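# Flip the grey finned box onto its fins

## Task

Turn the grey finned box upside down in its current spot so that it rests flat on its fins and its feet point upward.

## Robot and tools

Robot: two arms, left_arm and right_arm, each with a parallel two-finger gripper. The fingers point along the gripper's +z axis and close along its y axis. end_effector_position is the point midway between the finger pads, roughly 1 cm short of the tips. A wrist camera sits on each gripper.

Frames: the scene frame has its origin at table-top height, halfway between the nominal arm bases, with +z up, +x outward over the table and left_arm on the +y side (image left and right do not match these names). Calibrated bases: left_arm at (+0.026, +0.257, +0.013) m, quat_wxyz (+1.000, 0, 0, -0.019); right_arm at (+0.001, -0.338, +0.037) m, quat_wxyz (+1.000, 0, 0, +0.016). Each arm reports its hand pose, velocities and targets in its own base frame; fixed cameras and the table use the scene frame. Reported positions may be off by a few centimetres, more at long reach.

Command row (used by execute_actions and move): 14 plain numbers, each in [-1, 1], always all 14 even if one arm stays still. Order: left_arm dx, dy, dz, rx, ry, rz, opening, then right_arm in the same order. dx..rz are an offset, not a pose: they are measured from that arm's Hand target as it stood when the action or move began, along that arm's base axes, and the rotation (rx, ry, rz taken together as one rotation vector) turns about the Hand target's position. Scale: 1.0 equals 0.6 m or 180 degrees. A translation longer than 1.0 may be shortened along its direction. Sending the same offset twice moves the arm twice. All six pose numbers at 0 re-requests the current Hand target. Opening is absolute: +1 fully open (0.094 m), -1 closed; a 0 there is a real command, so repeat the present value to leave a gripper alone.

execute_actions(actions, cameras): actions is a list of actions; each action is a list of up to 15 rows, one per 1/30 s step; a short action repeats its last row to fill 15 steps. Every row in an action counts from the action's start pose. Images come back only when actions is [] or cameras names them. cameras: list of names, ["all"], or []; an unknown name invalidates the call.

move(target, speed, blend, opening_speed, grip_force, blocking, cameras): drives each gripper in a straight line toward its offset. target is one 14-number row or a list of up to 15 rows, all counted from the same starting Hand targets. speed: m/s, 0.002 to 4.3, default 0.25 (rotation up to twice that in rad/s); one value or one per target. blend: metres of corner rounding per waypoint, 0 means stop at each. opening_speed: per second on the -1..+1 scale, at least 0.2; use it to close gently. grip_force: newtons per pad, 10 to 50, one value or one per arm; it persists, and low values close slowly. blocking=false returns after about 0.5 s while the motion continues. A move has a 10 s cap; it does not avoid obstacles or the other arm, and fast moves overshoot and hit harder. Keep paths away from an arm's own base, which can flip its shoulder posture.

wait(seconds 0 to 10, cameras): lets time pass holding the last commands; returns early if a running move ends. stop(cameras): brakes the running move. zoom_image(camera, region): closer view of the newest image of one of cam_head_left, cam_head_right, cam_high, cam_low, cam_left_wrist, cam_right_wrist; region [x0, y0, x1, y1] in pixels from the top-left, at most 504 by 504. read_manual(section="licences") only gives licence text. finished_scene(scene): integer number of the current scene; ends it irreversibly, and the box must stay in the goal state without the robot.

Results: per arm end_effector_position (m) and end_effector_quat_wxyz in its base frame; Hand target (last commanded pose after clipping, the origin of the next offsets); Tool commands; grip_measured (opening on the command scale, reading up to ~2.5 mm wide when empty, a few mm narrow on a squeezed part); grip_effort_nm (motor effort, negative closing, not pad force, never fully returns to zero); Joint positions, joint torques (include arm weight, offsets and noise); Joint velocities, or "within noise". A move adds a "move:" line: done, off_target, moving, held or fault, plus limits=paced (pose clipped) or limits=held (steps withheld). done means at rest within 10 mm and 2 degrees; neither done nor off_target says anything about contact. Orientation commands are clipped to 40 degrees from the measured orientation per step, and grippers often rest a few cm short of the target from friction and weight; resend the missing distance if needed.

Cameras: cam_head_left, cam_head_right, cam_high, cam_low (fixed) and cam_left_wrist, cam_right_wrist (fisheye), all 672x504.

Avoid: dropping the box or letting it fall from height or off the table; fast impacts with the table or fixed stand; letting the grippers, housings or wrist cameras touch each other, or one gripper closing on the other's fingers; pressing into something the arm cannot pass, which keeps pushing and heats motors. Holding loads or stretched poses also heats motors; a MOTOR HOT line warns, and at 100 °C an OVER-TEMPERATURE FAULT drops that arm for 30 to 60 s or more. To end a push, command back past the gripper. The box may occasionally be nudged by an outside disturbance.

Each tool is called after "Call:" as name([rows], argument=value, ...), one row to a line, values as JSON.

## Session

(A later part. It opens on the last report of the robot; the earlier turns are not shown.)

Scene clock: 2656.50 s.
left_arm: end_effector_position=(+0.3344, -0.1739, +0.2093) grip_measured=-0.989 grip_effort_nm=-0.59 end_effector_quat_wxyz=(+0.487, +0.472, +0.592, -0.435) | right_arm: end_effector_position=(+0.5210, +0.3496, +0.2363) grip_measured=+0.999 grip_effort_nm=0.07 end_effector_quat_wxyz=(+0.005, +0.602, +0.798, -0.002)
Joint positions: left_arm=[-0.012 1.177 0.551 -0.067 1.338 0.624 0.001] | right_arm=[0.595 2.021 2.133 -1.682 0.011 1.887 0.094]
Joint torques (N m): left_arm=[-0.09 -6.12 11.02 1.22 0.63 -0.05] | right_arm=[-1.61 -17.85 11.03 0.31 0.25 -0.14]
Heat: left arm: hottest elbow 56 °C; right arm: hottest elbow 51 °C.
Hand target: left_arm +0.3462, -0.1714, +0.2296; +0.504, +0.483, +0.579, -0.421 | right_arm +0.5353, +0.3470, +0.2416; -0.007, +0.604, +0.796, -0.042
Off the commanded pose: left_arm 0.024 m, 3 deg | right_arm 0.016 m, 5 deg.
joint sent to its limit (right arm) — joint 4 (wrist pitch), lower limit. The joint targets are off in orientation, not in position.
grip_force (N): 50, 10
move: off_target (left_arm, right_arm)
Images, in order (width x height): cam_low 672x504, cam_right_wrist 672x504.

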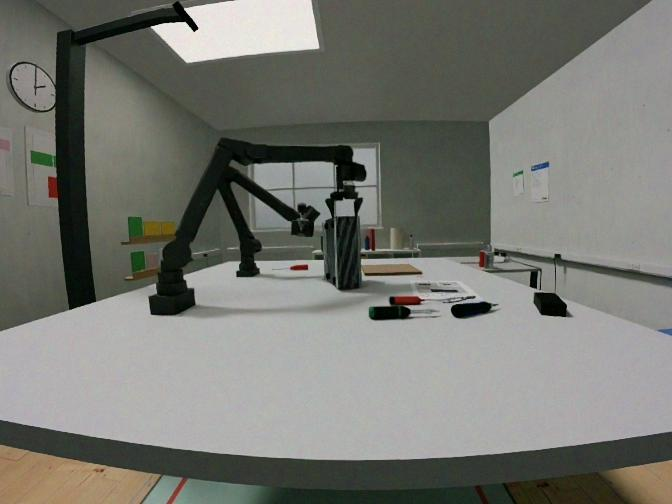

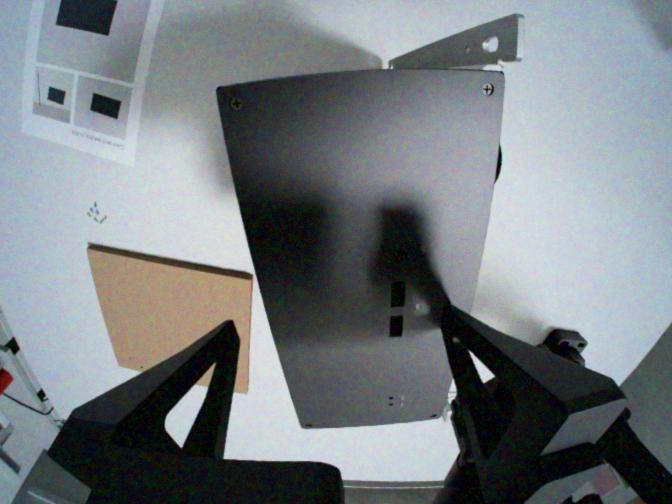

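Call:
move(target=[0,0,0,0,0,0,-1,0.0,0.0,0.045,0.0,0.0,0,1], speed=0.03, cameras=["cam_low","cam_right_wrist"])

Call:
zoom_image(camera="cam_low", region=[300, 170, 400, 300])

Call:
zoom_image(camera="cam_right_wrist", region=[200, 240, 480, 440])

Scene clock: 2682.87 s.
left_arm: end_effector_position=(+0.3344, -0.1739, +0.2093) grip_measured=-0.989 grip_effort_nm=-0.59 end_effector_quat_wxyz=(+0.487, +0.472, +0.592, -0.435) | right_arm: end_effector_position=(+0.5236, +0.3510, +0.2418) grip_measured=+0.999 grip_effort_nm=0.07 end_effector_quat_wxyz=(+0.008, +0.602, +0.798, +0.005)
Joint positions: left_arm=[-0.012 1.177 0.551 -0.067 1.338 0.624 0.001] | right_arm=[0.594 2.021 2.147 -1.682 0.011 1.887 0.094]
Joint torques (N m): left_arm=[-0.09 -5.89 11 1.21 0.65 -0.06] | right_arm=[-1.44 -19.96 11.26 0.13 0.2 -0.11]
Heat: left arm: hottest elbow 56 °C; right arm: hottest elbow 53 °C.
Hand target: left_arm +0.3462, -0.1714, +0.2296; +0.504, +0.483, +0.579, -0.421 | right_arm +0.5354, +0.3469, +0.2686; -0.007, +0.604, +0.796, -0.042
Off the commanded pose: left_arm 0.024 m, 3 deg | right_arm 0.029 m, 6 deg.
joint sent to its limit (right arm) — joint 4 (wrist pitch), lower limit. The joint targets are off in orientation, not in position.
grip_force (N): 50, 10
move: off_target (left_arm, right_arm)
Images, in order (width x height): cam_low 672x504, cam_right_wrist 672x504.

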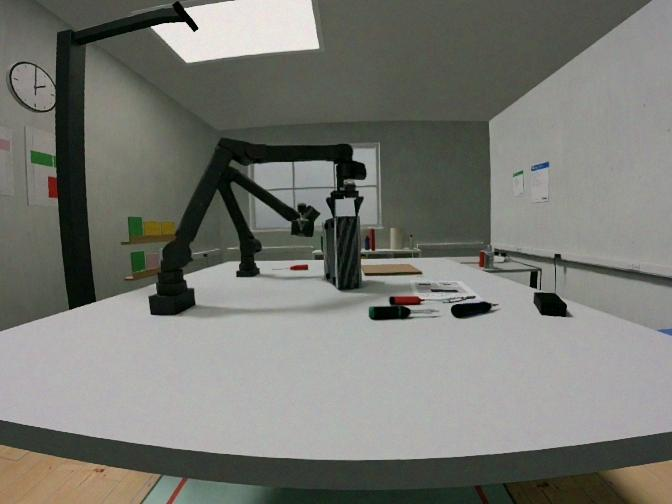

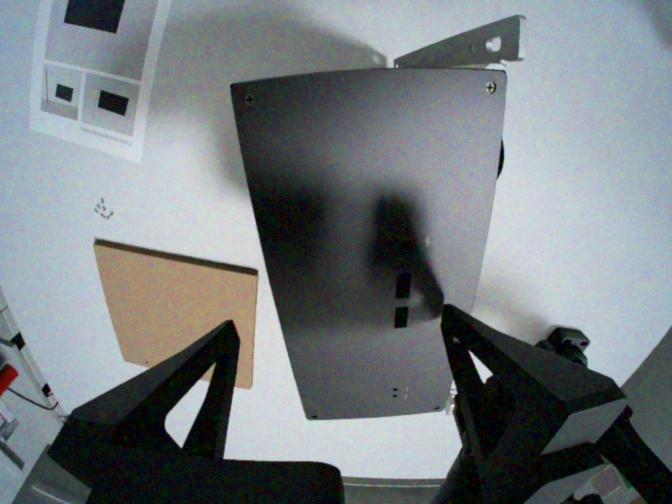

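Scaled by 3.877.

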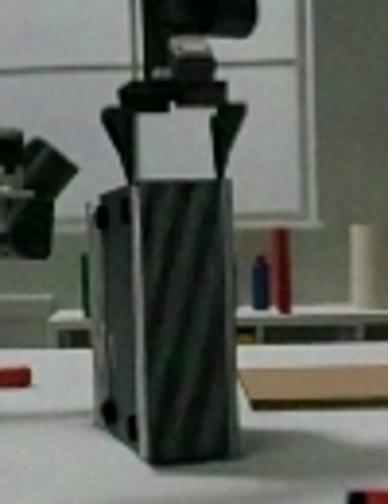

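Scaled by 1.800 from the camera's 672x504 image, which has a finer 960x720 frame.

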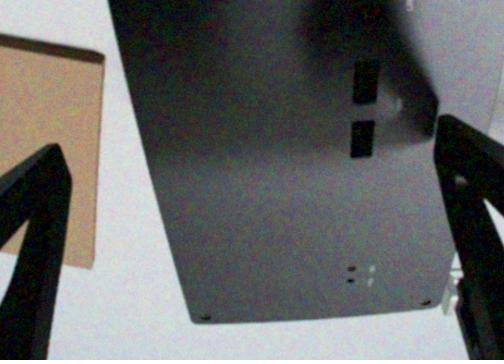

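Call:
move(target=[0,0,0,0,0,0,-1,-0.033,-0.006,0.0,0.0,0.0,0,1], speed=0.03, cameras=["cam_right_wrist"])

Call:
zoom_image(camera="cam_right_wrist", region=[200, 240, 480, 440])

Scene clock: 2704.33 s.
left_arm: end_effector_position=(+0.3344, -0.1739, +0.2093) grip_measured=-0.989 grip_effort_nm=-0.60 end_effector_quat_wxyz=(+0.487, +0.472, +0.592, -0.435) | right_arm: end_effector_position=(+0.5173, +0.3466, +0.2558) grip_measured=+0.999 grip_effort_nm=0.07 end_effector_quat_wxyz=(+0.010, +0.602, +0.798, +0.013)
Joint positions: left_arm=[-0.012 1.177 0.551 -0.067 1.338 0.624 0.001] | right_arm=[0.594 1.987 2.129 -1.682 0.011 1.887 0.094]
Joint torques (N m): left_arm=[-0.15 -6.07 11.03 1.25 0.64 -0.06] | right_arm=[-1.2 -20.78 7.61 0.35 0.17 0.01]
Heat: left arm: hottest elbow 56 °C; right arm: hottest elbow 51 °C.
Hand target: left_arm +0.3462, -0.1714, +0.2296; +0.504, +0.483, +0.579, -0.421 | right_arm +0.5155, +0.3433, +0.2686; -0.007, +0.604, +0.796, -0.042
Off the commanded pose: left_arm 0.024 m, 3 deg | right_arm 0.013 m, 7 deg.
joint sent to its limit (right arm) — joint 4 (wrist pitch), lower limit. The joint targets are off in orientation, not in position.
grip_force (N): 50, 10
move: off_target (left_arm, right_arm)
Images, in order (width x height): cam_right_wrist 672x504.

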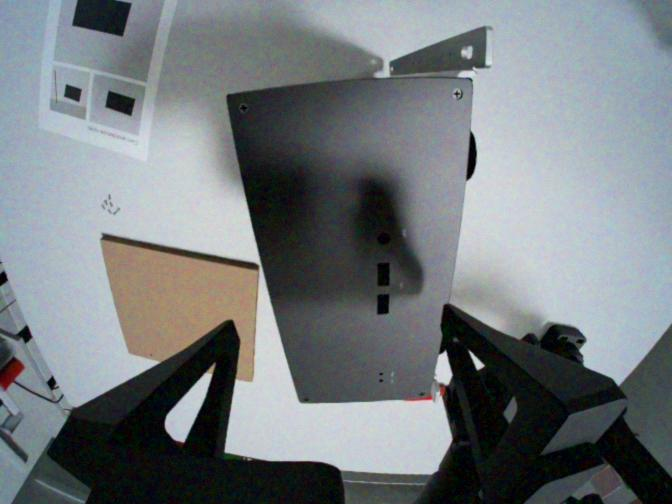

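Scaled by 1.800 from the camera's 672x504 image, which has a finer 960x720 frame.

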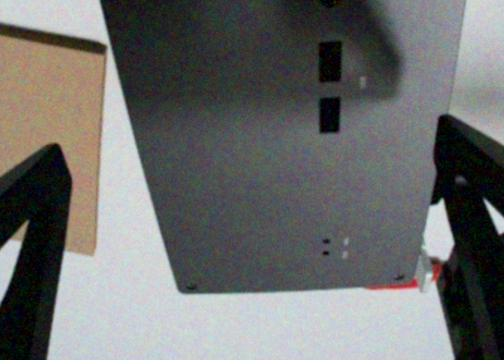

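Call:
move(target=[0,0,0,0,0,0,-1,-0.025,-0.007,0.0,0.0,0.0,0,1], speed=0.03, cameras=["cam_right_wrist","cam_low"])

Call:
zoom_image(camera="cam_right_wrist", region=[200, 240, 480, 440])

Call:
zoom_image(camera="cam_low", region=[300, 170, 400, 300])

Scene clock: 2728.80 s.
left_arm: end_effector_position=(+0.3344, -0.1739, +0.2093) grip_measured=-0.989 grip_effort_nm=-0.59 end_effector_quat_wxyz=(+0.487, +0.472, +0.592, -0.435) | right_arm: end_effector_position=(+0.5051, +0.3384, +0.2562) grip_measured=+0.999 grip_effort_nm=0.07 end_effector_quat_wxyz=(+0.007, +0.603, +0.797, +0.004)
Joint positions: left_arm=[-0.012 1.177 0.551 -0.067 1.338 0.624 0.001] | right_arm=[0.594 1.952 2.076 -1.682 0.011 1.89 0.094]
Joint torques (N m): left_arm=[-0.21 -6.01 11.04 1.24 0.64 -0.06] | right_arm=[-0.62 -19.84 7.83 0.32 0.18 0.02]
Heat: left arm: hottest elbow 56 °C; right arm: hottest elbow 47 °C.
Hand target: left_arm +0.3462, -0.1714, +0.2296; +0.504, +0.483, +0.579, -0.421 | right_arm +0.5005, +0.3391, +0.2687; -0.007, +0.604, +0.796, -0.042
Off the commanded pose: left_arm 0.024 m, 3 deg | right_arm 0.013 m, 6 deg.
joint sent to its limit (right arm) — joint 4 (wrist pitch), lower limit. The joint targets are off in orientation, not in position.
grip_force (N): 50, 10
move: off_target (left_arm, right_arm)
Images, in order (width x height): cam_low 672x504, cam_right_wrist 672x504.

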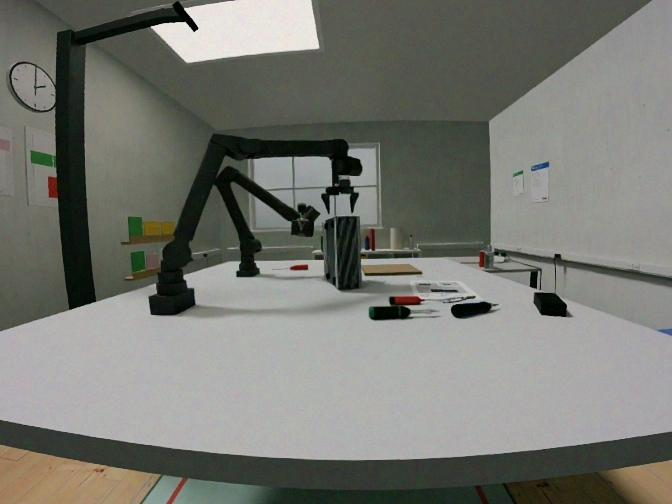

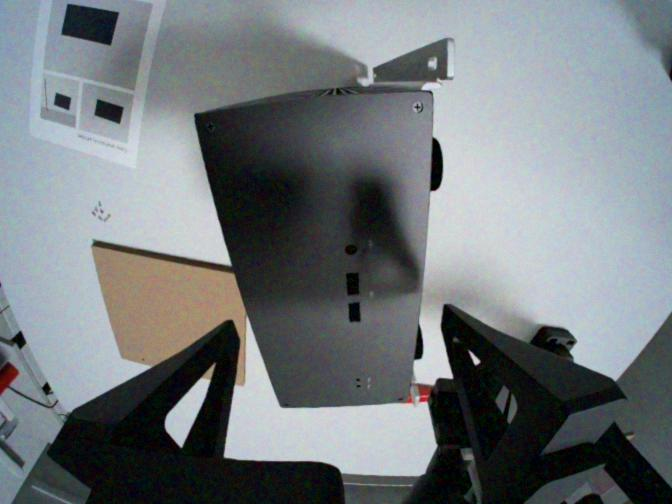

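Scaled by 1.800 from the camera's 672x504 image, which has a finer 960x720 frame.

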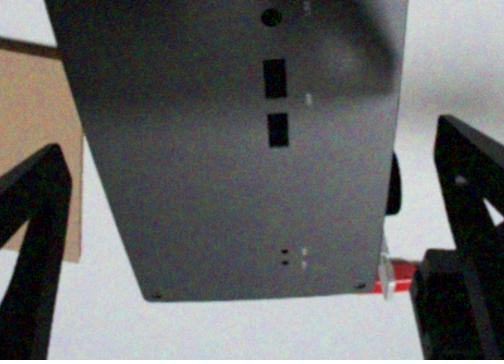

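Scaled by 3.877.

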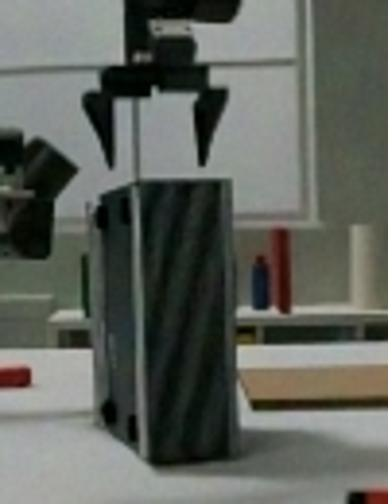

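Call:
move(target=[0,0,0,0,0,0,-1,-0.002,0,-0.045,0.021,-0.0277,0.0,1], speed=0.03, cameras=["cam_right_wrist","cam_low"])

Call:
zoom_image(camera="cam_right_wrist", region=[200, 240, 480, 440])

Call:
zoom_image(camera="cam_low", region=[300, 170, 400, 300])

Scene clock: 2747.77 s.
left_arm: end_effector_position=(+0.3344, -0.1739, +0.2093) grip_measured=-0.989 grip_effort_nm=-0.60 end_effector_quat_wxyz=(+0.487, +0.472, +0.592, -0.435) | right_arm: end_effector_position=(+0.5008, +0.3356, +0.2359) grip_measured=+0.999 grip_effort_nm=0.07 end_effector_quat_wxyz=(+0.006, +0.604, +0.797, +0.001)
Joint positions: left_arm=[-0.012 1.177 0.551 -0.067 1.338 0.624 0.001] | right_arm=[0.594 1.935 1.997 -1.626 0.011 1.891 0.094]
Joint torques (N m): left_arm=[0.03 -5.95 11.04 1.24 0.65 -0.06] | right_arm=[-0.44 -19.55 7.71 0.8 -0.09 0.05]
Heat: left arm: hottest elbow 56 °C; right arm: hottest elbow 47 °C.
Hand target: left_arm +0.3462, -0.1714, +0.2296; +0.504, +0.483, +0.579, -0.421 | right_arm +0.4994, +0.3392, +0.2416; +0.008, +0.605, +0.796, +0.011
Off the commanded pose: left_arm 0.024 m, 3 deg | right_arm 0.007 m, 1 deg.
grip_force (N): 50, 10
move: off_target (left_arm)
Images, in order (width x height): cam_low 672x504, cam_right_wrist 672x504.

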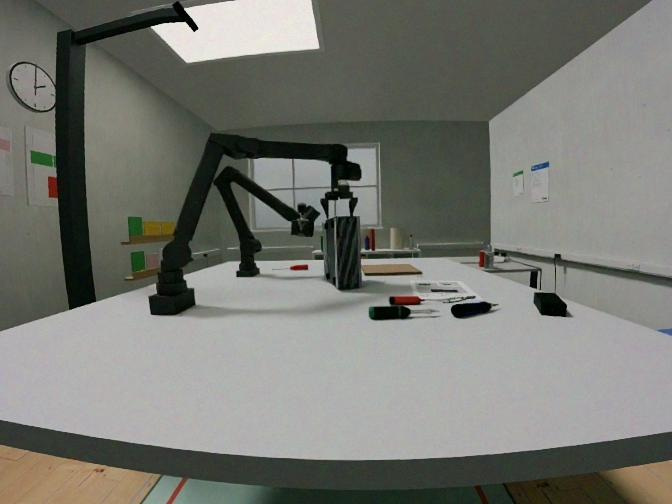

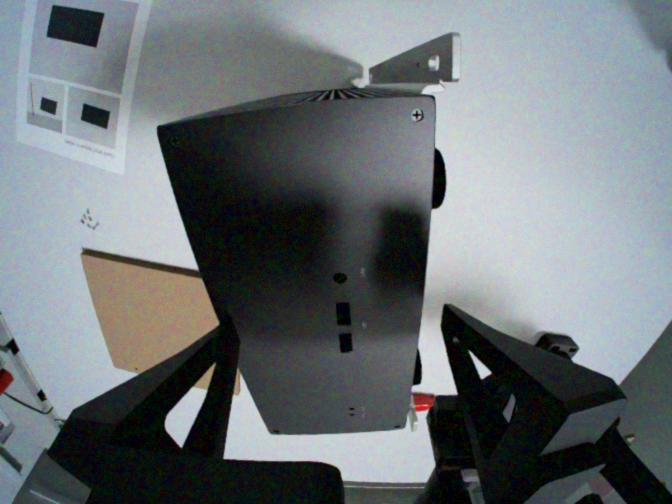

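Scaled by 1.800 from the camera's 672x504 image, which has a finer 960x720 frame.

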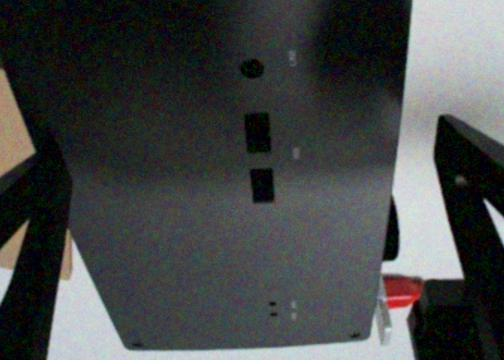

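Scaled by 3.877.

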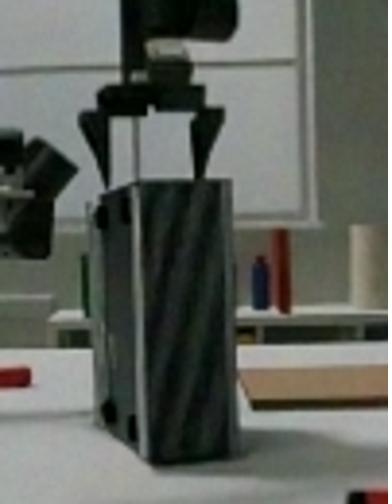

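Call:
move([
  [0,0,0,0,0,0,-1,0,0,0.02,0,0,0.0,1],
  [0,0,0,0,0,0,-1,0.011,0.022,0.02,0,0,0.0,1],
], speed=0.03, cameras=["cam_right_wrist"])

Scene clock: 2767.80 s.
left_arm: end_effector_position=(+0.3344, -0.1739, +0.2093) grip_measured=-0.989 grip_effort_nm=-0.59 end_effector_quat_wxyz=(+0.487, +0.472, +0.592, -0.435) | right_arm: end_effector_position=(+0.5030, +0.3387, +0.2426) grip_measured=+0.999 grip_effort_nm=0.07 end_effector_quat_wxyz=(+0.005, +0.607, +0.794, -0.002)
Joint positions: left_arm=[-0.012 1.177 0.551 -0.067 1.338 0.624 0.001] | right_arm=[0.597 1.954 2.043 -1.662 0.011 1.902 0.094]
Joint torques (N m): left_arm=[-0.09 -6.18 11.03 1.22 0.64 -0.06] | right_arm=[0.44 -17.79 11.34 0.03 -0.09 0.06]
Heat: left arm: hottest elbow 56 °C; right arm: hottest elbow 46 °C.
Hand target: left_arm +0.3462, -0.1714, +0.2296; +0.504, +0.483, +0.579, -0.421 | right_arm +0.5060, +0.3523, +0.2538; +0.008, +0.605, +0.796, +0.011
Off the commanded pose: left_arm 0.024 m, 3 deg | right_arm 0.018 m, 2 deg.
grip_force (N): 50, 10
move: off_target (left_arm, right_arm)
Images, in order (width x height): cam_right_wrist 672x504.

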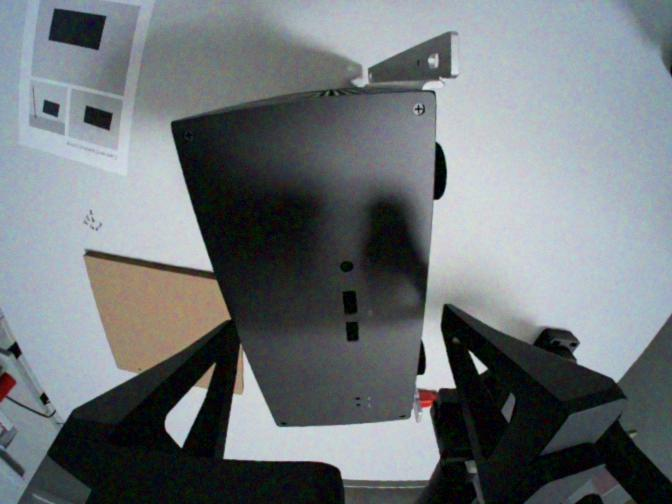

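Call:
move(target=[0,0,0,0,0,0,-1,0.0,0.02,0.0,0,0,0.0,1], speed=0.04, cameras=["cam_right_wrist"])

Scene clock: 2779.77 s.
left_arm: end_effector_position=(+0.3344, -0.1739, +0.2093) grip_measured=-0.989 grip_effort_nm=-0.60 end_effector_quat_wxyz=(+0.487, +0.472, +0.592, -0.435) | right_arm: end_effector_position=(+0.5023, +0.3519, +0.2433) grip_measured=+0.999 grip_effort_nm=0.07 end_effector_quat_wxyz=(+0.005, +0.606, +0.795, -0.002)
Joint positions: left_arm=[-0.012 1.177 0.551 -0.067 1.338 0.624 0.001] | right_arm=[0.615 1.976 2.08 -1.675 0.011 1.918 0.094]
Joint torques (N m): left_arm=[-0.21 -6.12 11.03 1.24 0.64 -0.07] | right_arm=[0.62 -17.32 11.3 -0.06 -0.04 0.07]
Heat: left arm: hottest elbow 56 °C; right arm: hottest elbow 49 °C.
Hand target: left_arm +0.3462, -0.1714, +0.2296; +0.504, +0.483, +0.579, -0.421 | right_arm +0.5060, +0.3643, +0.2536; +0.008, +0.605, +0.796, +0.011
Off the commanded pose: left_arm 0.024 m, 3 deg | right_arm 0.017 m, 2 deg.
grip_force (N): 50, 10
move: off_target (left_arm, right_arm)
Images, in order (width x height): cam_right_wrist 672x504.

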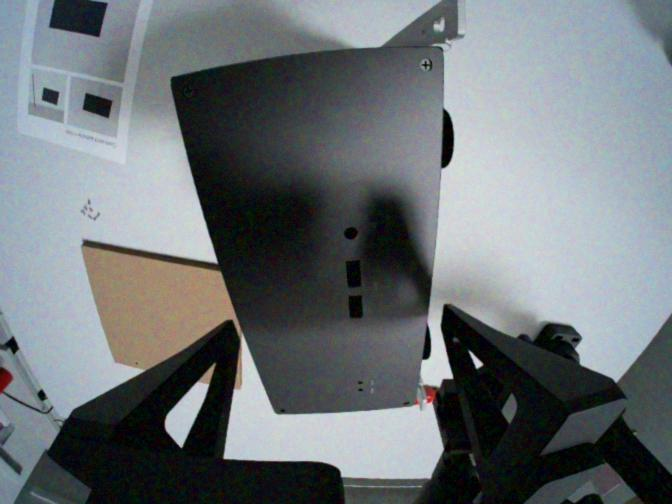

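Call:
move(target=[0,0,0,0,0,0,-1,0.006,0.0,-0.045,0.002,-0.002,0.0,1], speed=0.03, cameras=["cam_right_wrist","cam_low"])

Call:
zoom_image(camera="cam_right_wrist", region=[200, 240, 480, 440])

Call:
zoom_image(camera="cam_low", region=[300, 170, 400, 300])

Scene clock: 2795.80 s.
left_arm: end_effector_position=(+0.3344, -0.1739, +0.2093) grip_measured=-0.989 grip_effort_nm=-0.59 end_effector_quat_wxyz=(+0.487, +0.472, +0.592, -0.435) | right_arm: end_effector_position=(+0.5099, +0.3577, +0.2368) grip_measured=+0.999 grip_effort_nm=0.07 end_effector_quat_wxyz=(+0.010, +0.606, +0.795, +0.015)
Joint positions: left_arm=[-0.012 1.177 0.551 -0.067 1.338 0.624 0.001] | right_arm=[0.615 1.976 2.063 -1.622 0.009 1.918 0.094]
Joint torques (N m): left_arm=[-0.09 -6.01 11.03 1.21 0.65 -0.06] | right_arm=[-0.62 -17.96 6.75 1.18 -0.05 0.01]
Heat: left arm: hottest elbow 56 °C; right arm: hottest elbow 51 °C.
Hand target: left_arm +0.3462, -0.1714, +0.2296; +0.504, +0.483, +0.579, -0.421 | right_arm +0.5096, +0.3643, +0.2266; +0.008, +0.605, +0.796, +0.015
Off the commanded pose: left_arm 0.024 m, 3 deg | right_arm 0.012 m, 0 deg.
grip_force (N): 50, 10
move: off_target (left_arm, right_arm)
Images, in order (width x height): cam_low 672x504, cam_right_wrist 672x504.

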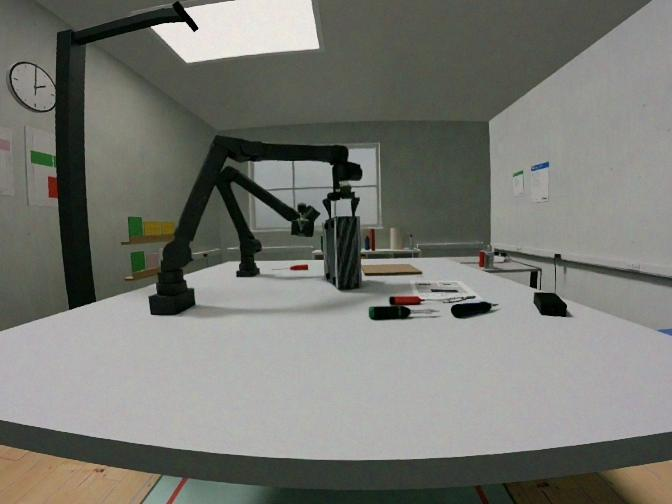

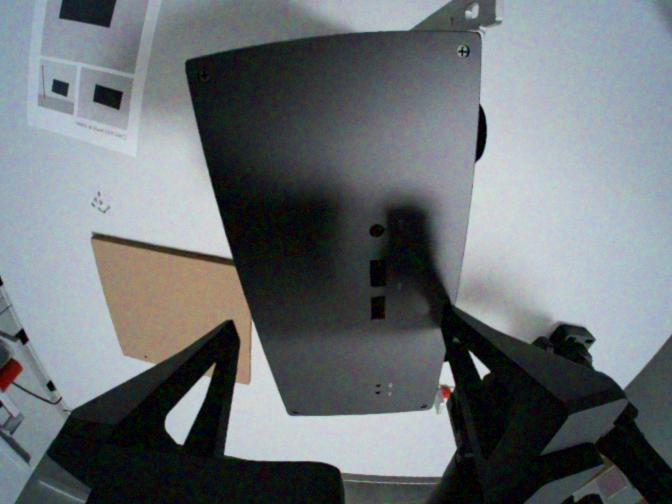

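Scaled by 1.800 from the camera's 672x504 image, which has a finer 960x720 frame.

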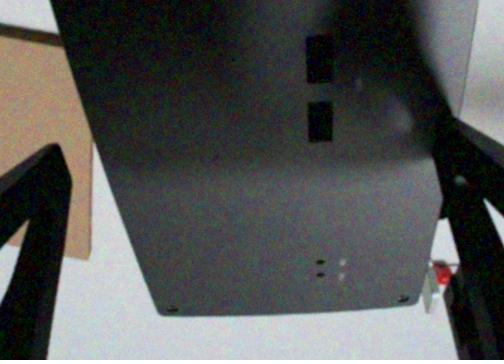

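Scaled by 3.877.

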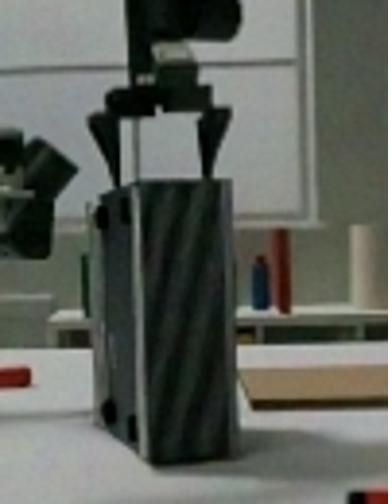

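Call:
move([
  [0,0,0,0,0,0,-1,0,0,0.05,0,0,0.0,1],
  [0,0,0,0,0,0,-1,-0.011,-0.022,0.05,0,0,0.0,1],
  [0,0,0,0,0,0,-1,-0.0095,-0.021,-0.02,0,0,0.0,1],
], speed=0.03, cameras=["cam_right_wrist","cam_low"])

Call:
zoom_image(camera="cam_right_wrist", region=[200, 240, 480, 440])

Call:
zoom_image(camera="cam_low", region=[300, 170, 400, 300])

Scene clock: 2813.13 s.
left_arm: end_effector_position=(+0.3344, -0.1739, +0.2093) grip_measured=-0.989 grip_effort_nm=-0.60 end_effector_quat_wxyz=(+0.487, +0.472, +0.592, -0.435) | right_arm: end_effector_position=(+0.5021, +0.3522, +0.2318) grip_measured=+0.999 grip_effort_nm=0.07 end_effector_quat_wxyz=(+0.013, +0.606, +0.795, +0.026)
Joint positions: left_arm=[-0.012 1.177 0.551 -0.067 1.338 0.624 0.001] | right_arm=[0.615 1.928 1.974 -1.561 0.009 1.918 0.094]
Joint torques (N m): left_arm=[-0.21 -6.12 11.03 1.25 0.64 -0.05] | right_arm=[-0.5 -15.91 6.71 1.09 -0.03 -0.06]
Heat: left arm: hottest elbow 56 °C; right arm: hottest elbow 47 °C.
Hand target: left_arm +0.3462, -0.1714, +0.2296; +0.504, +0.483, +0.579, -0.421 | right_arm +0.5039, +0.3517, +0.2145; +0.008, +0.605, +0.796, +0.015
Off the commanded pose: left_arm 0.024 m, 3 deg | right_arm 0.017 m, 1 deg.
grip_force (N): 50, 10
move: off_target (left_arm, right_arm)
Images, in order (width x height): cam_low 672x504, cam_right_wrist 672x504.

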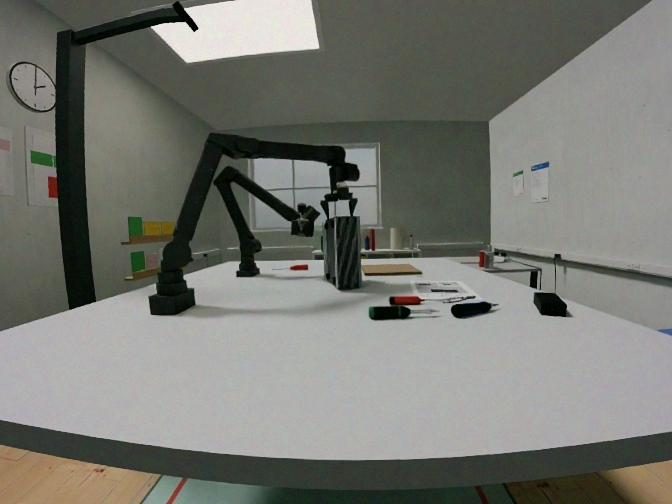

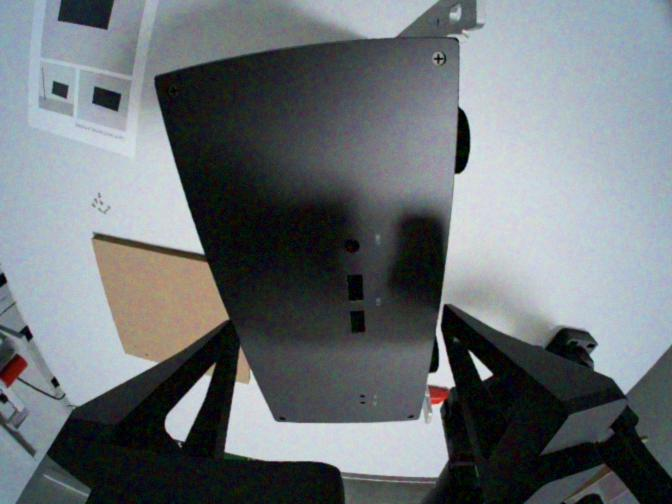

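Scaled by 1.800 from the camera's 672x504 image, which has a finer 960x720 frame.

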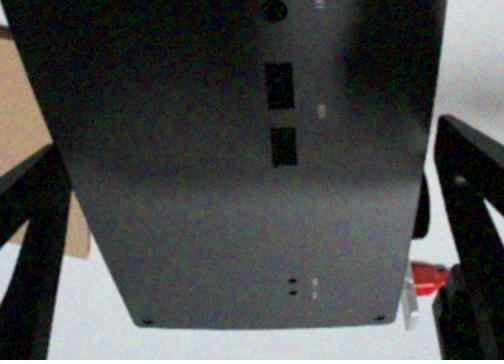

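Scaled by 3.877.

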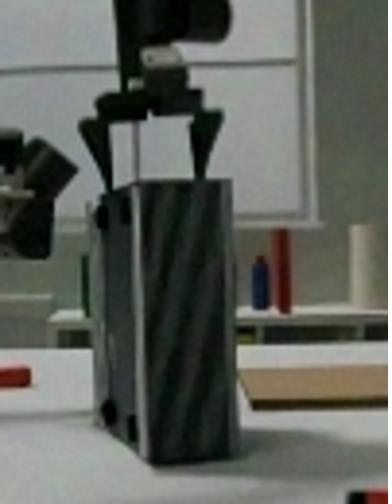

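Call:
move([
  [0,0,0,0,0,0,-1,0,0,0.05,0.005,-0.012,0.0,1],
  [0,0,0,0,0,0,-1,0.008,0.002,0.05,0.005,-0.012,0.0,1],
  [0,0,0,0,0,0,-1,0.008,0.002,-0.02,0.005,-0.012,0.0,1],
], speed=0.03, cameras=["cam_right_wrist","cam_low"])

Call:
zoom_image(camera="cam_low", region=[300, 170, 400, 300])

Scene clock: 2834.53 s.
left_arm: end_effector_position=(+0.3344, -0.1739, +0.2093) grip_measured=-0.989 grip_effort_nm=-0.59 end_effector_quat_wxyz=(+0.487, +0.472, +0.592, -0.435) | right_arm: end_effector_position=(+0.5042, +0.3530, +0.2045) grip_measured=+0.999 grip_effort_nm=0.07 end_effector_quat_wxyz=(+0.016, +0.606, +0.795, +0.030)
Joint positions: left_arm=[-0.012 1.177 0.551 -0.067 1.338 0.624 0.001] | right_arm=[0.615 1.926 1.9 -1.479 0.012 1.916 0.094]
Joint torques (N m): left_arm=[-0.09 -6.01 11.02 1.21 0.64 -0.06] | right_arm=[-1.14 -17.61 8.06 0.81 0.22 -0.12]
Heat: left arm: hottest elbow 57 °C; right arm: hottest elbow 46 °C.
Hand target: left_arm +0.3462, -0.1714, +0.2296; +0.504, +0.483, +0.579, -0.421 | right_arm +0.5087, +0.3529, +0.2025; +0.018, +0.605, +0.795, +0.033
Off the commanded pose: left_arm 0.024 m, 3 deg | right_arm 0.005 m, 0 deg.
grip_force (N): 50, 10
move: off_target (left_arm)
Images, in order (width x height): cam_low 672x504, cam_right_wrist 672x504.

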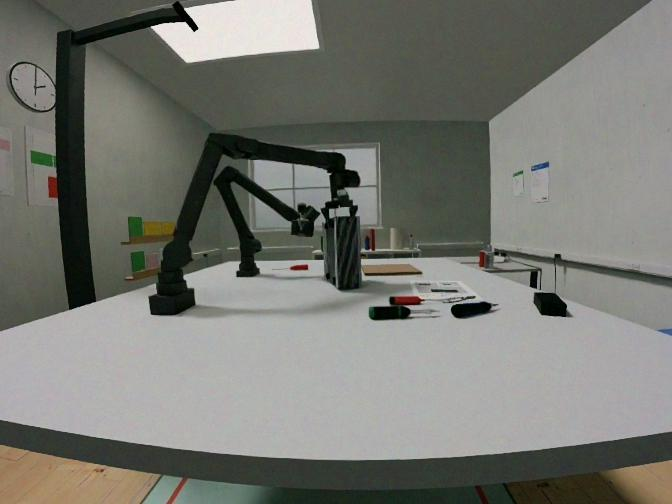

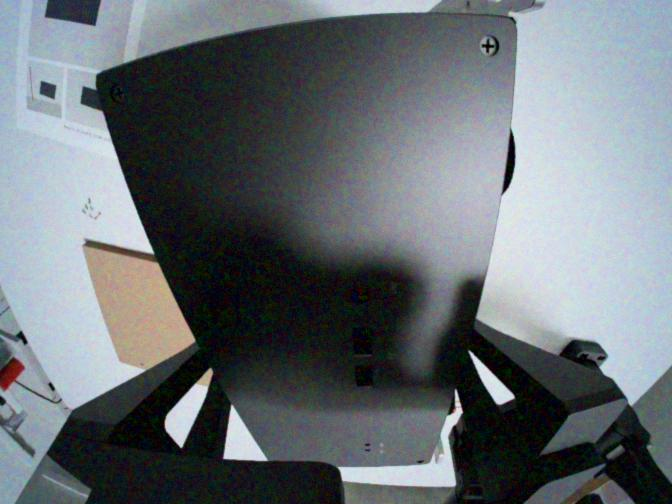

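Scaled by 3.877.

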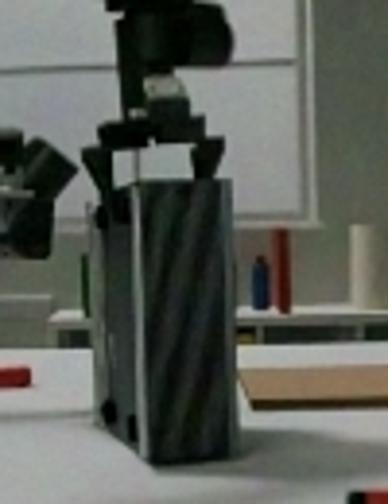

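Call:
move(target=[0,0,0,0,0,0,-1,0,0,0,0,0,0.0,0.7], speed=0.03, grip_force=50, opening_speed=0.2, cameras=["cam_right_wrist","cam_low"])

Scene clock: 2843.93 s.
left_arm: end_effector_position=(+0.3344, -0.1739, +0.2093) grip_measured=-0.989 grip_effort_nm=-0.60 end_effector_quat_wxyz=(+0.487, +0.472, +0.592, -0.435) | right_arm: end_effector_position=(+0.5046, +0.3533, +0.2046) grip_measured=+0.942 grip_effort_nm=-1.04 end_effector_quat_wxyz=(+0.016, +0.606, +0.795, +0.031)
Joint positions: left_arm=[-0.012 1.177 0.551 -0.067 1.338 0.624 0.001] | right_arm=[0.615 1.926 1.9 -1.477 0.012 1.916 0.091]
Joint torques (N m): left_arm=[-0.09 -6.01 11.03 1.24 0.64 -0.05] | right_arm=[-0.62 -17.61 8.02 0.9 0.19 -0.09]
Heat: left arm: hottest elbow 57 °C; right arm: hottest elbow 45 °C.
Hand target: left_arm +0.3462, -0.1714, +0.2296; +0.504, +0.483, +0.579, -0.421 | right_arm +0.5087, +0.3529, +0.2025; +0.018, +0.605, +0.795, +0.033
Off the commanded pose: left_arm 0.024 m, 3 deg | right_arm 0.005 m, 0 deg.
move: off_target (left_arm)
Images, in order (width x height): cam_low 672x504, cam_right_wrist 672x504.

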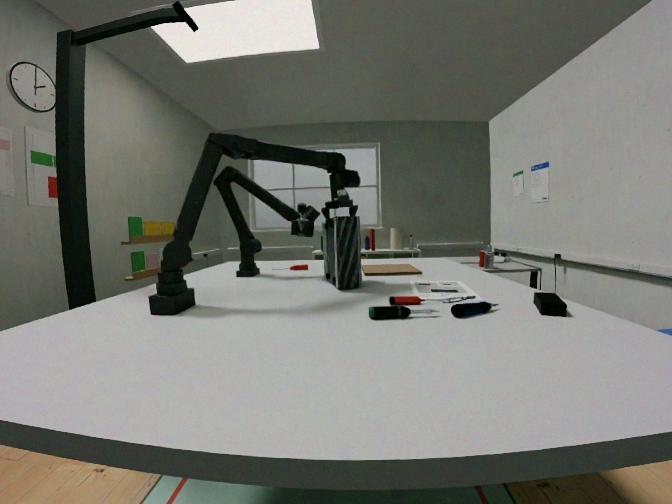

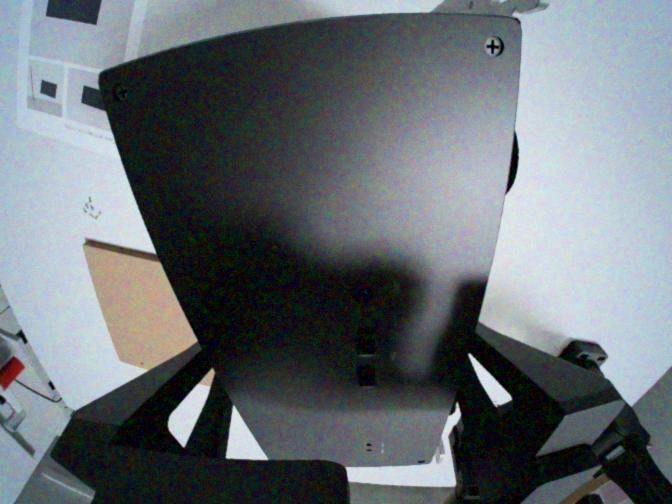

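Call:
move(target=[0,0,0,0,0,0,-1,0,0,0.07,0,0,0.0,0.7], speed=0.03, cameras=["cam_right_wrist","cam_low"])

Call:
zoom_image(camera="cam_low", region=[300, 170, 400, 300])

Scene clock: 2854.57 s.
left_arm: end_effector_position=(+0.3344, -0.1739, +0.2093) grip_measured=-0.989 grip_effort_nm=-0.60 end_effector_quat_wxyz=(+0.487, +0.472, +0.592, -0.435) | right_arm: end_effector_position=(+0.5058, +0.3531, +0.2060) grip_measured=+0.941 grip_effort_nm=-1.04 end_effector_quat_wxyz=(+0.014, +0.606, +0.795, +0.016)
Joint positions: left_arm=[-0.012 1.177 0.551 -0.067 1.338 0.624 0.001] | right_arm=[0.615 1.95 1.942 -1.523 0.017 1.916 0.091]
Joint torques (N m): left_arm=[-0.09 -5.95 11 1.24 0.64 -0.07] | right_arm=[-0.79 -20.72 12.82 -1.18 0.02 -0.08]
Heat: left arm: hottest elbow 57 °C; right arm: hottest elbow 45 °C.
Hand target: left_arm +0.3462, -0.1714, +0.2296; +0.504, +0.483, +0.579, -0.421 | right_arm +0.5087, +0.3529, +0.2446; +0.018, +0.605, +0.795, +0.033
Off the commanded pose: left_arm 0.024 m, 3 deg | right_arm 0.039 m, 2 deg.
move: off_target (left_arm, right_arm)
Images, in order (width x height): cam_low 672x504, cam_right_wrist 672x504.

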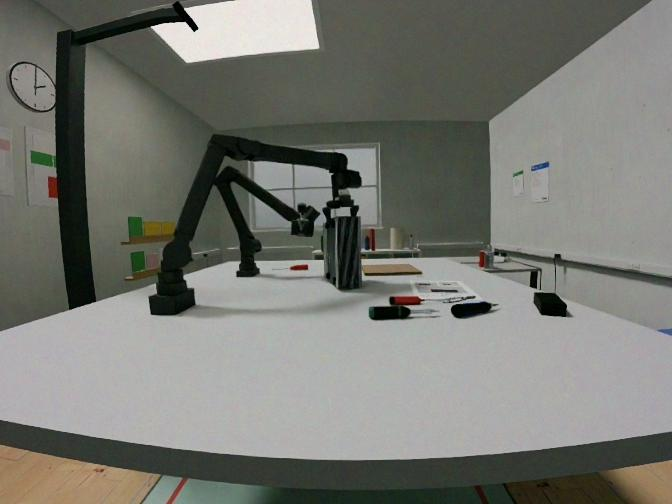

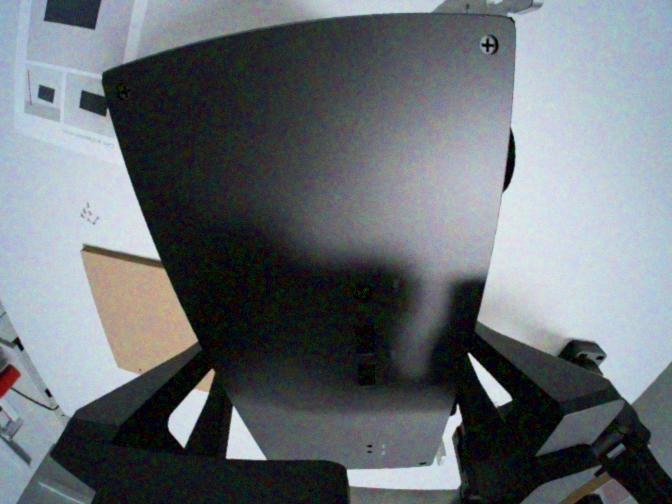

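Scaled by 3.877.

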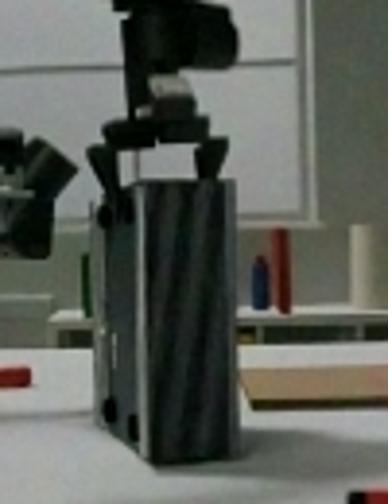

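Call:
move(target=[-0.13,0.17,0.05,0,0,0,-1,0,0,0.03,0,0,0.0,0.7], speed=[0.1,0.1], cameras=["cam_left_wrist","cam_low"])

Call:
zoom_image(camera="cam_low", region=[300, 170, 400, 300])

speed must be one number or a list of one number, got a list of 2; nothing of the call was run

Scaled by 3.877.

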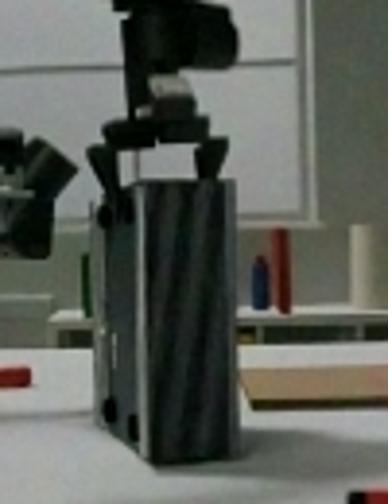

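Call:
move(target=[-0.13,0.17,0.05,0,0,0,-1,0,0,0.03,0,0,0.0,0.7], speed=0.08, cameras=["cam_left_wrist","cam_low"])

Call:
zoom_image(camera="cam_low", region=[300, 170, 400, 300])

Scene clock: 2877.73 s.
left_arm: end_effector_position=(+0.2598, -0.0728, +0.2504) grip_measured=-0.989 grip_effort_nm=-0.59 end_effector_quat_wxyz=(+0.507, +0.458, +0.624, -0.379) | right_arm: end_effector_position=(+0.5085, +0.3543, +0.2069) grip_measured=+0.940 grip_effort_nm=-1.04 end_effector_quat_wxyz=(+0.013, +0.606, +0.795, +0.007)
Joint positions: left_arm=[0.408 1.105 0.702 -1.668 1.343 2.073 0.001] | right_arm=[0.615 1.972 1.979 -1.555 0.02 1.916 0.091]
Joint torques (N m): left_arm=[-1.44 -2.2 10.36 -0.62 0.53 -0.05] | right_arm=[-0.73 -22.36 13.45 -2.04 -0.12 -0.07]
Heat: left arm: hottest elbow 56 °C; right arm: hottest elbow 52 °C.
Hand target: left_arm +0.2682, -0.0695, +0.2596; +0.504, +0.483, +0.579, -0.421 | right_arm +0.5087, +0.3529, +0.2627; +0.019, +0.605, +0.795, +0.033
Off the commanded pose: left_arm 0.013 m, 8 deg | right_arm 0.056 m, 3 deg.
joint sent to its limit (left arm) — joint 4 (wrist pitch), lower limit. The joint targets are off in orientation, not in position.
move: off_target (left_arm, right_arm)
Images, in order (width x height): cam_low 672x504, cam_left_wrist 672x504.

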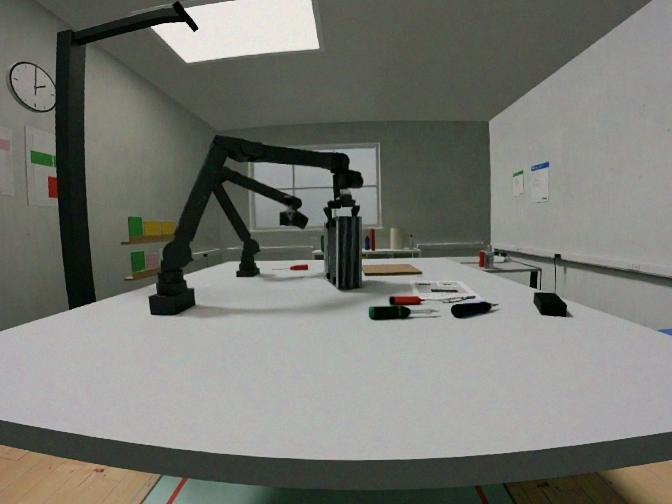

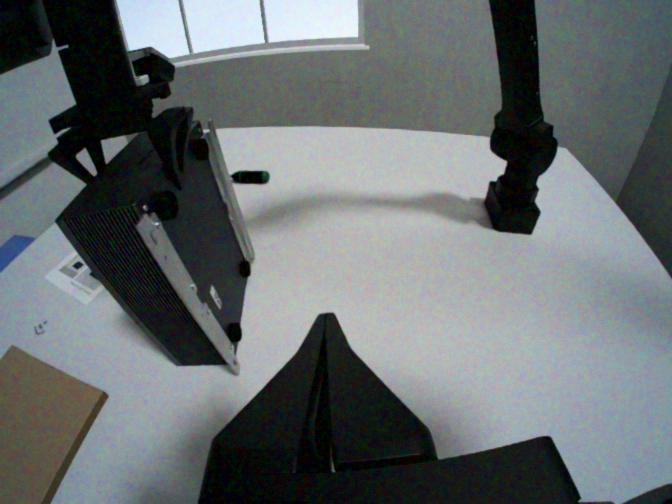

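Scaled by 3.877.

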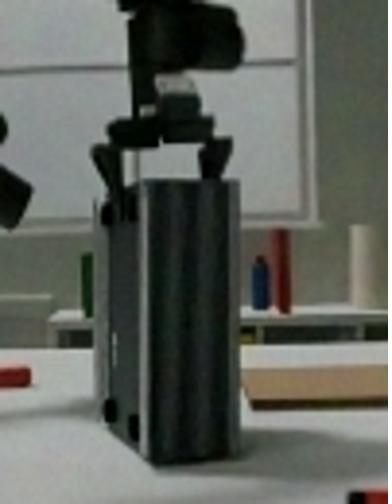

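Call:
move(target=[0,0,0,0,0,0,-1,0,0,0.01,0,0,0.2,0.7], speed=0.1, cameras=["cam_left_wrist","cam_low","cam_right_wrist"])

Call:
zoom_image(camera="cam_low", region=[300, 170, 400, 300])

Scene clock: 2886.40 s.
left_arm: end_effector_position=(+0.2597, -0.0728, +0.2503) grip_measured=-0.989 grip_effort_nm=-0.59 end_effector_quat_wxyz=(+0.507, +0.458, +0.624, -0.378) | right_arm: end_effector_position=(+0.4932, +0.3455, +0.2078) grip_measured=+0.940 grip_effort_nm=-1.04 end_effector_quat_wxyz=(-0.024, +0.349, +0.937, -0.013)
Joint positions: left_arm=[0.408 1.105 0.702 -1.668 1.342 2.074 0.001] | right_arm=[0.605 1.972 1.98 -1.628 -0.024 1.317 0.091]
Joint torques (N m): left_arm=[-1.32 -1.96 10.3 -0.62 0.53 -0.07] | right_arm=[-1.49 -21.77 14.52 -0.14 -0.12 -0.52]
Heat: left arm: hottest elbow 56 °C; right arm: hottest elbow 52 °C.
Hand target: left_arm +0.2682, -0.0695, +0.2595; +0.504, +0.483, +0.579, -0.421 | right_arm +0.5086, +0.3530, +0.2686; +0.007, +0.329, +0.943, +0.037
Off the commanded pose: left_arm 0.013 m, 8 deg | right_arm 0.063 m, 7 deg.
joint sent to its limit (left arm) — joint 4 (wrist pitch), lower limit. The joint targets are off in orientation, not in position.
move: off_target (left_arm, right_arm)
Images, in order (width x height): cam_low 672x504, cam_left_wrist 672x504, cam_right_wrist 672x504.

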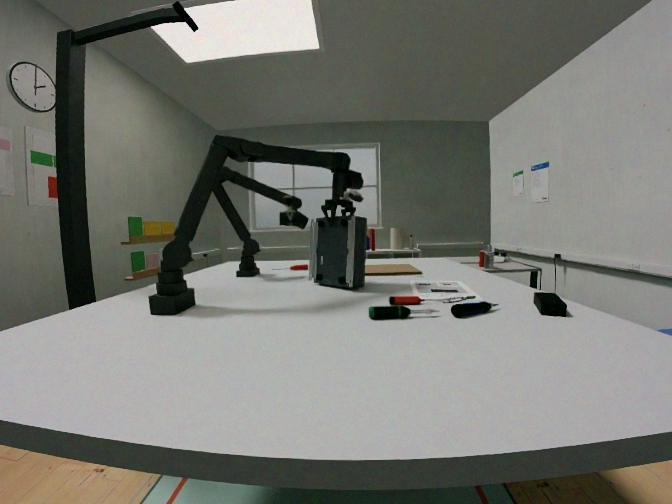

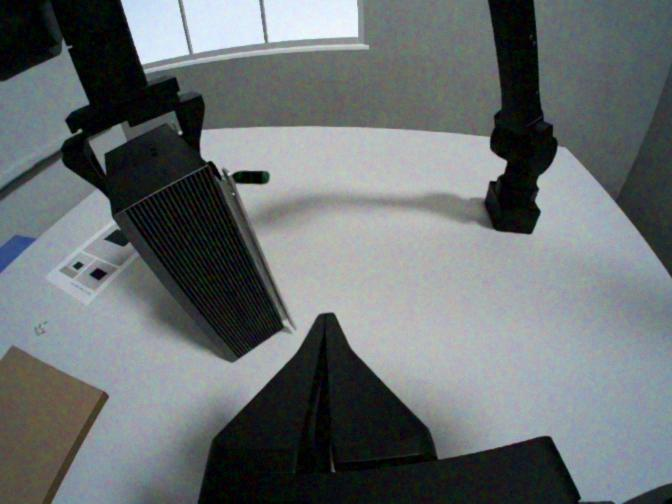

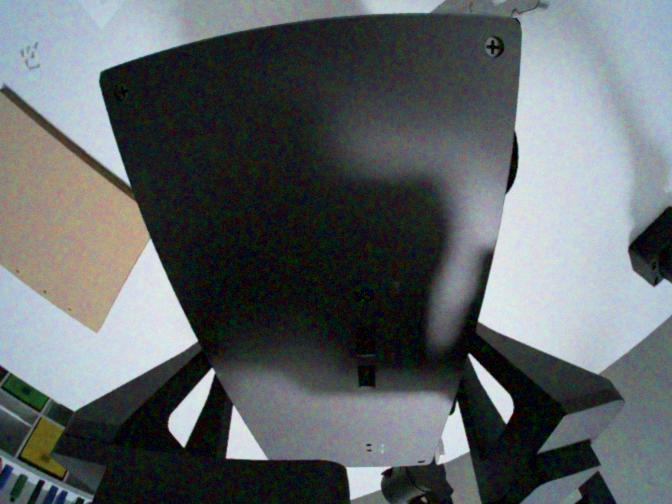

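Scaled by 3.877.

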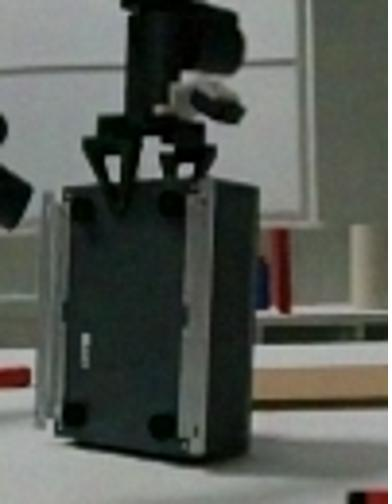

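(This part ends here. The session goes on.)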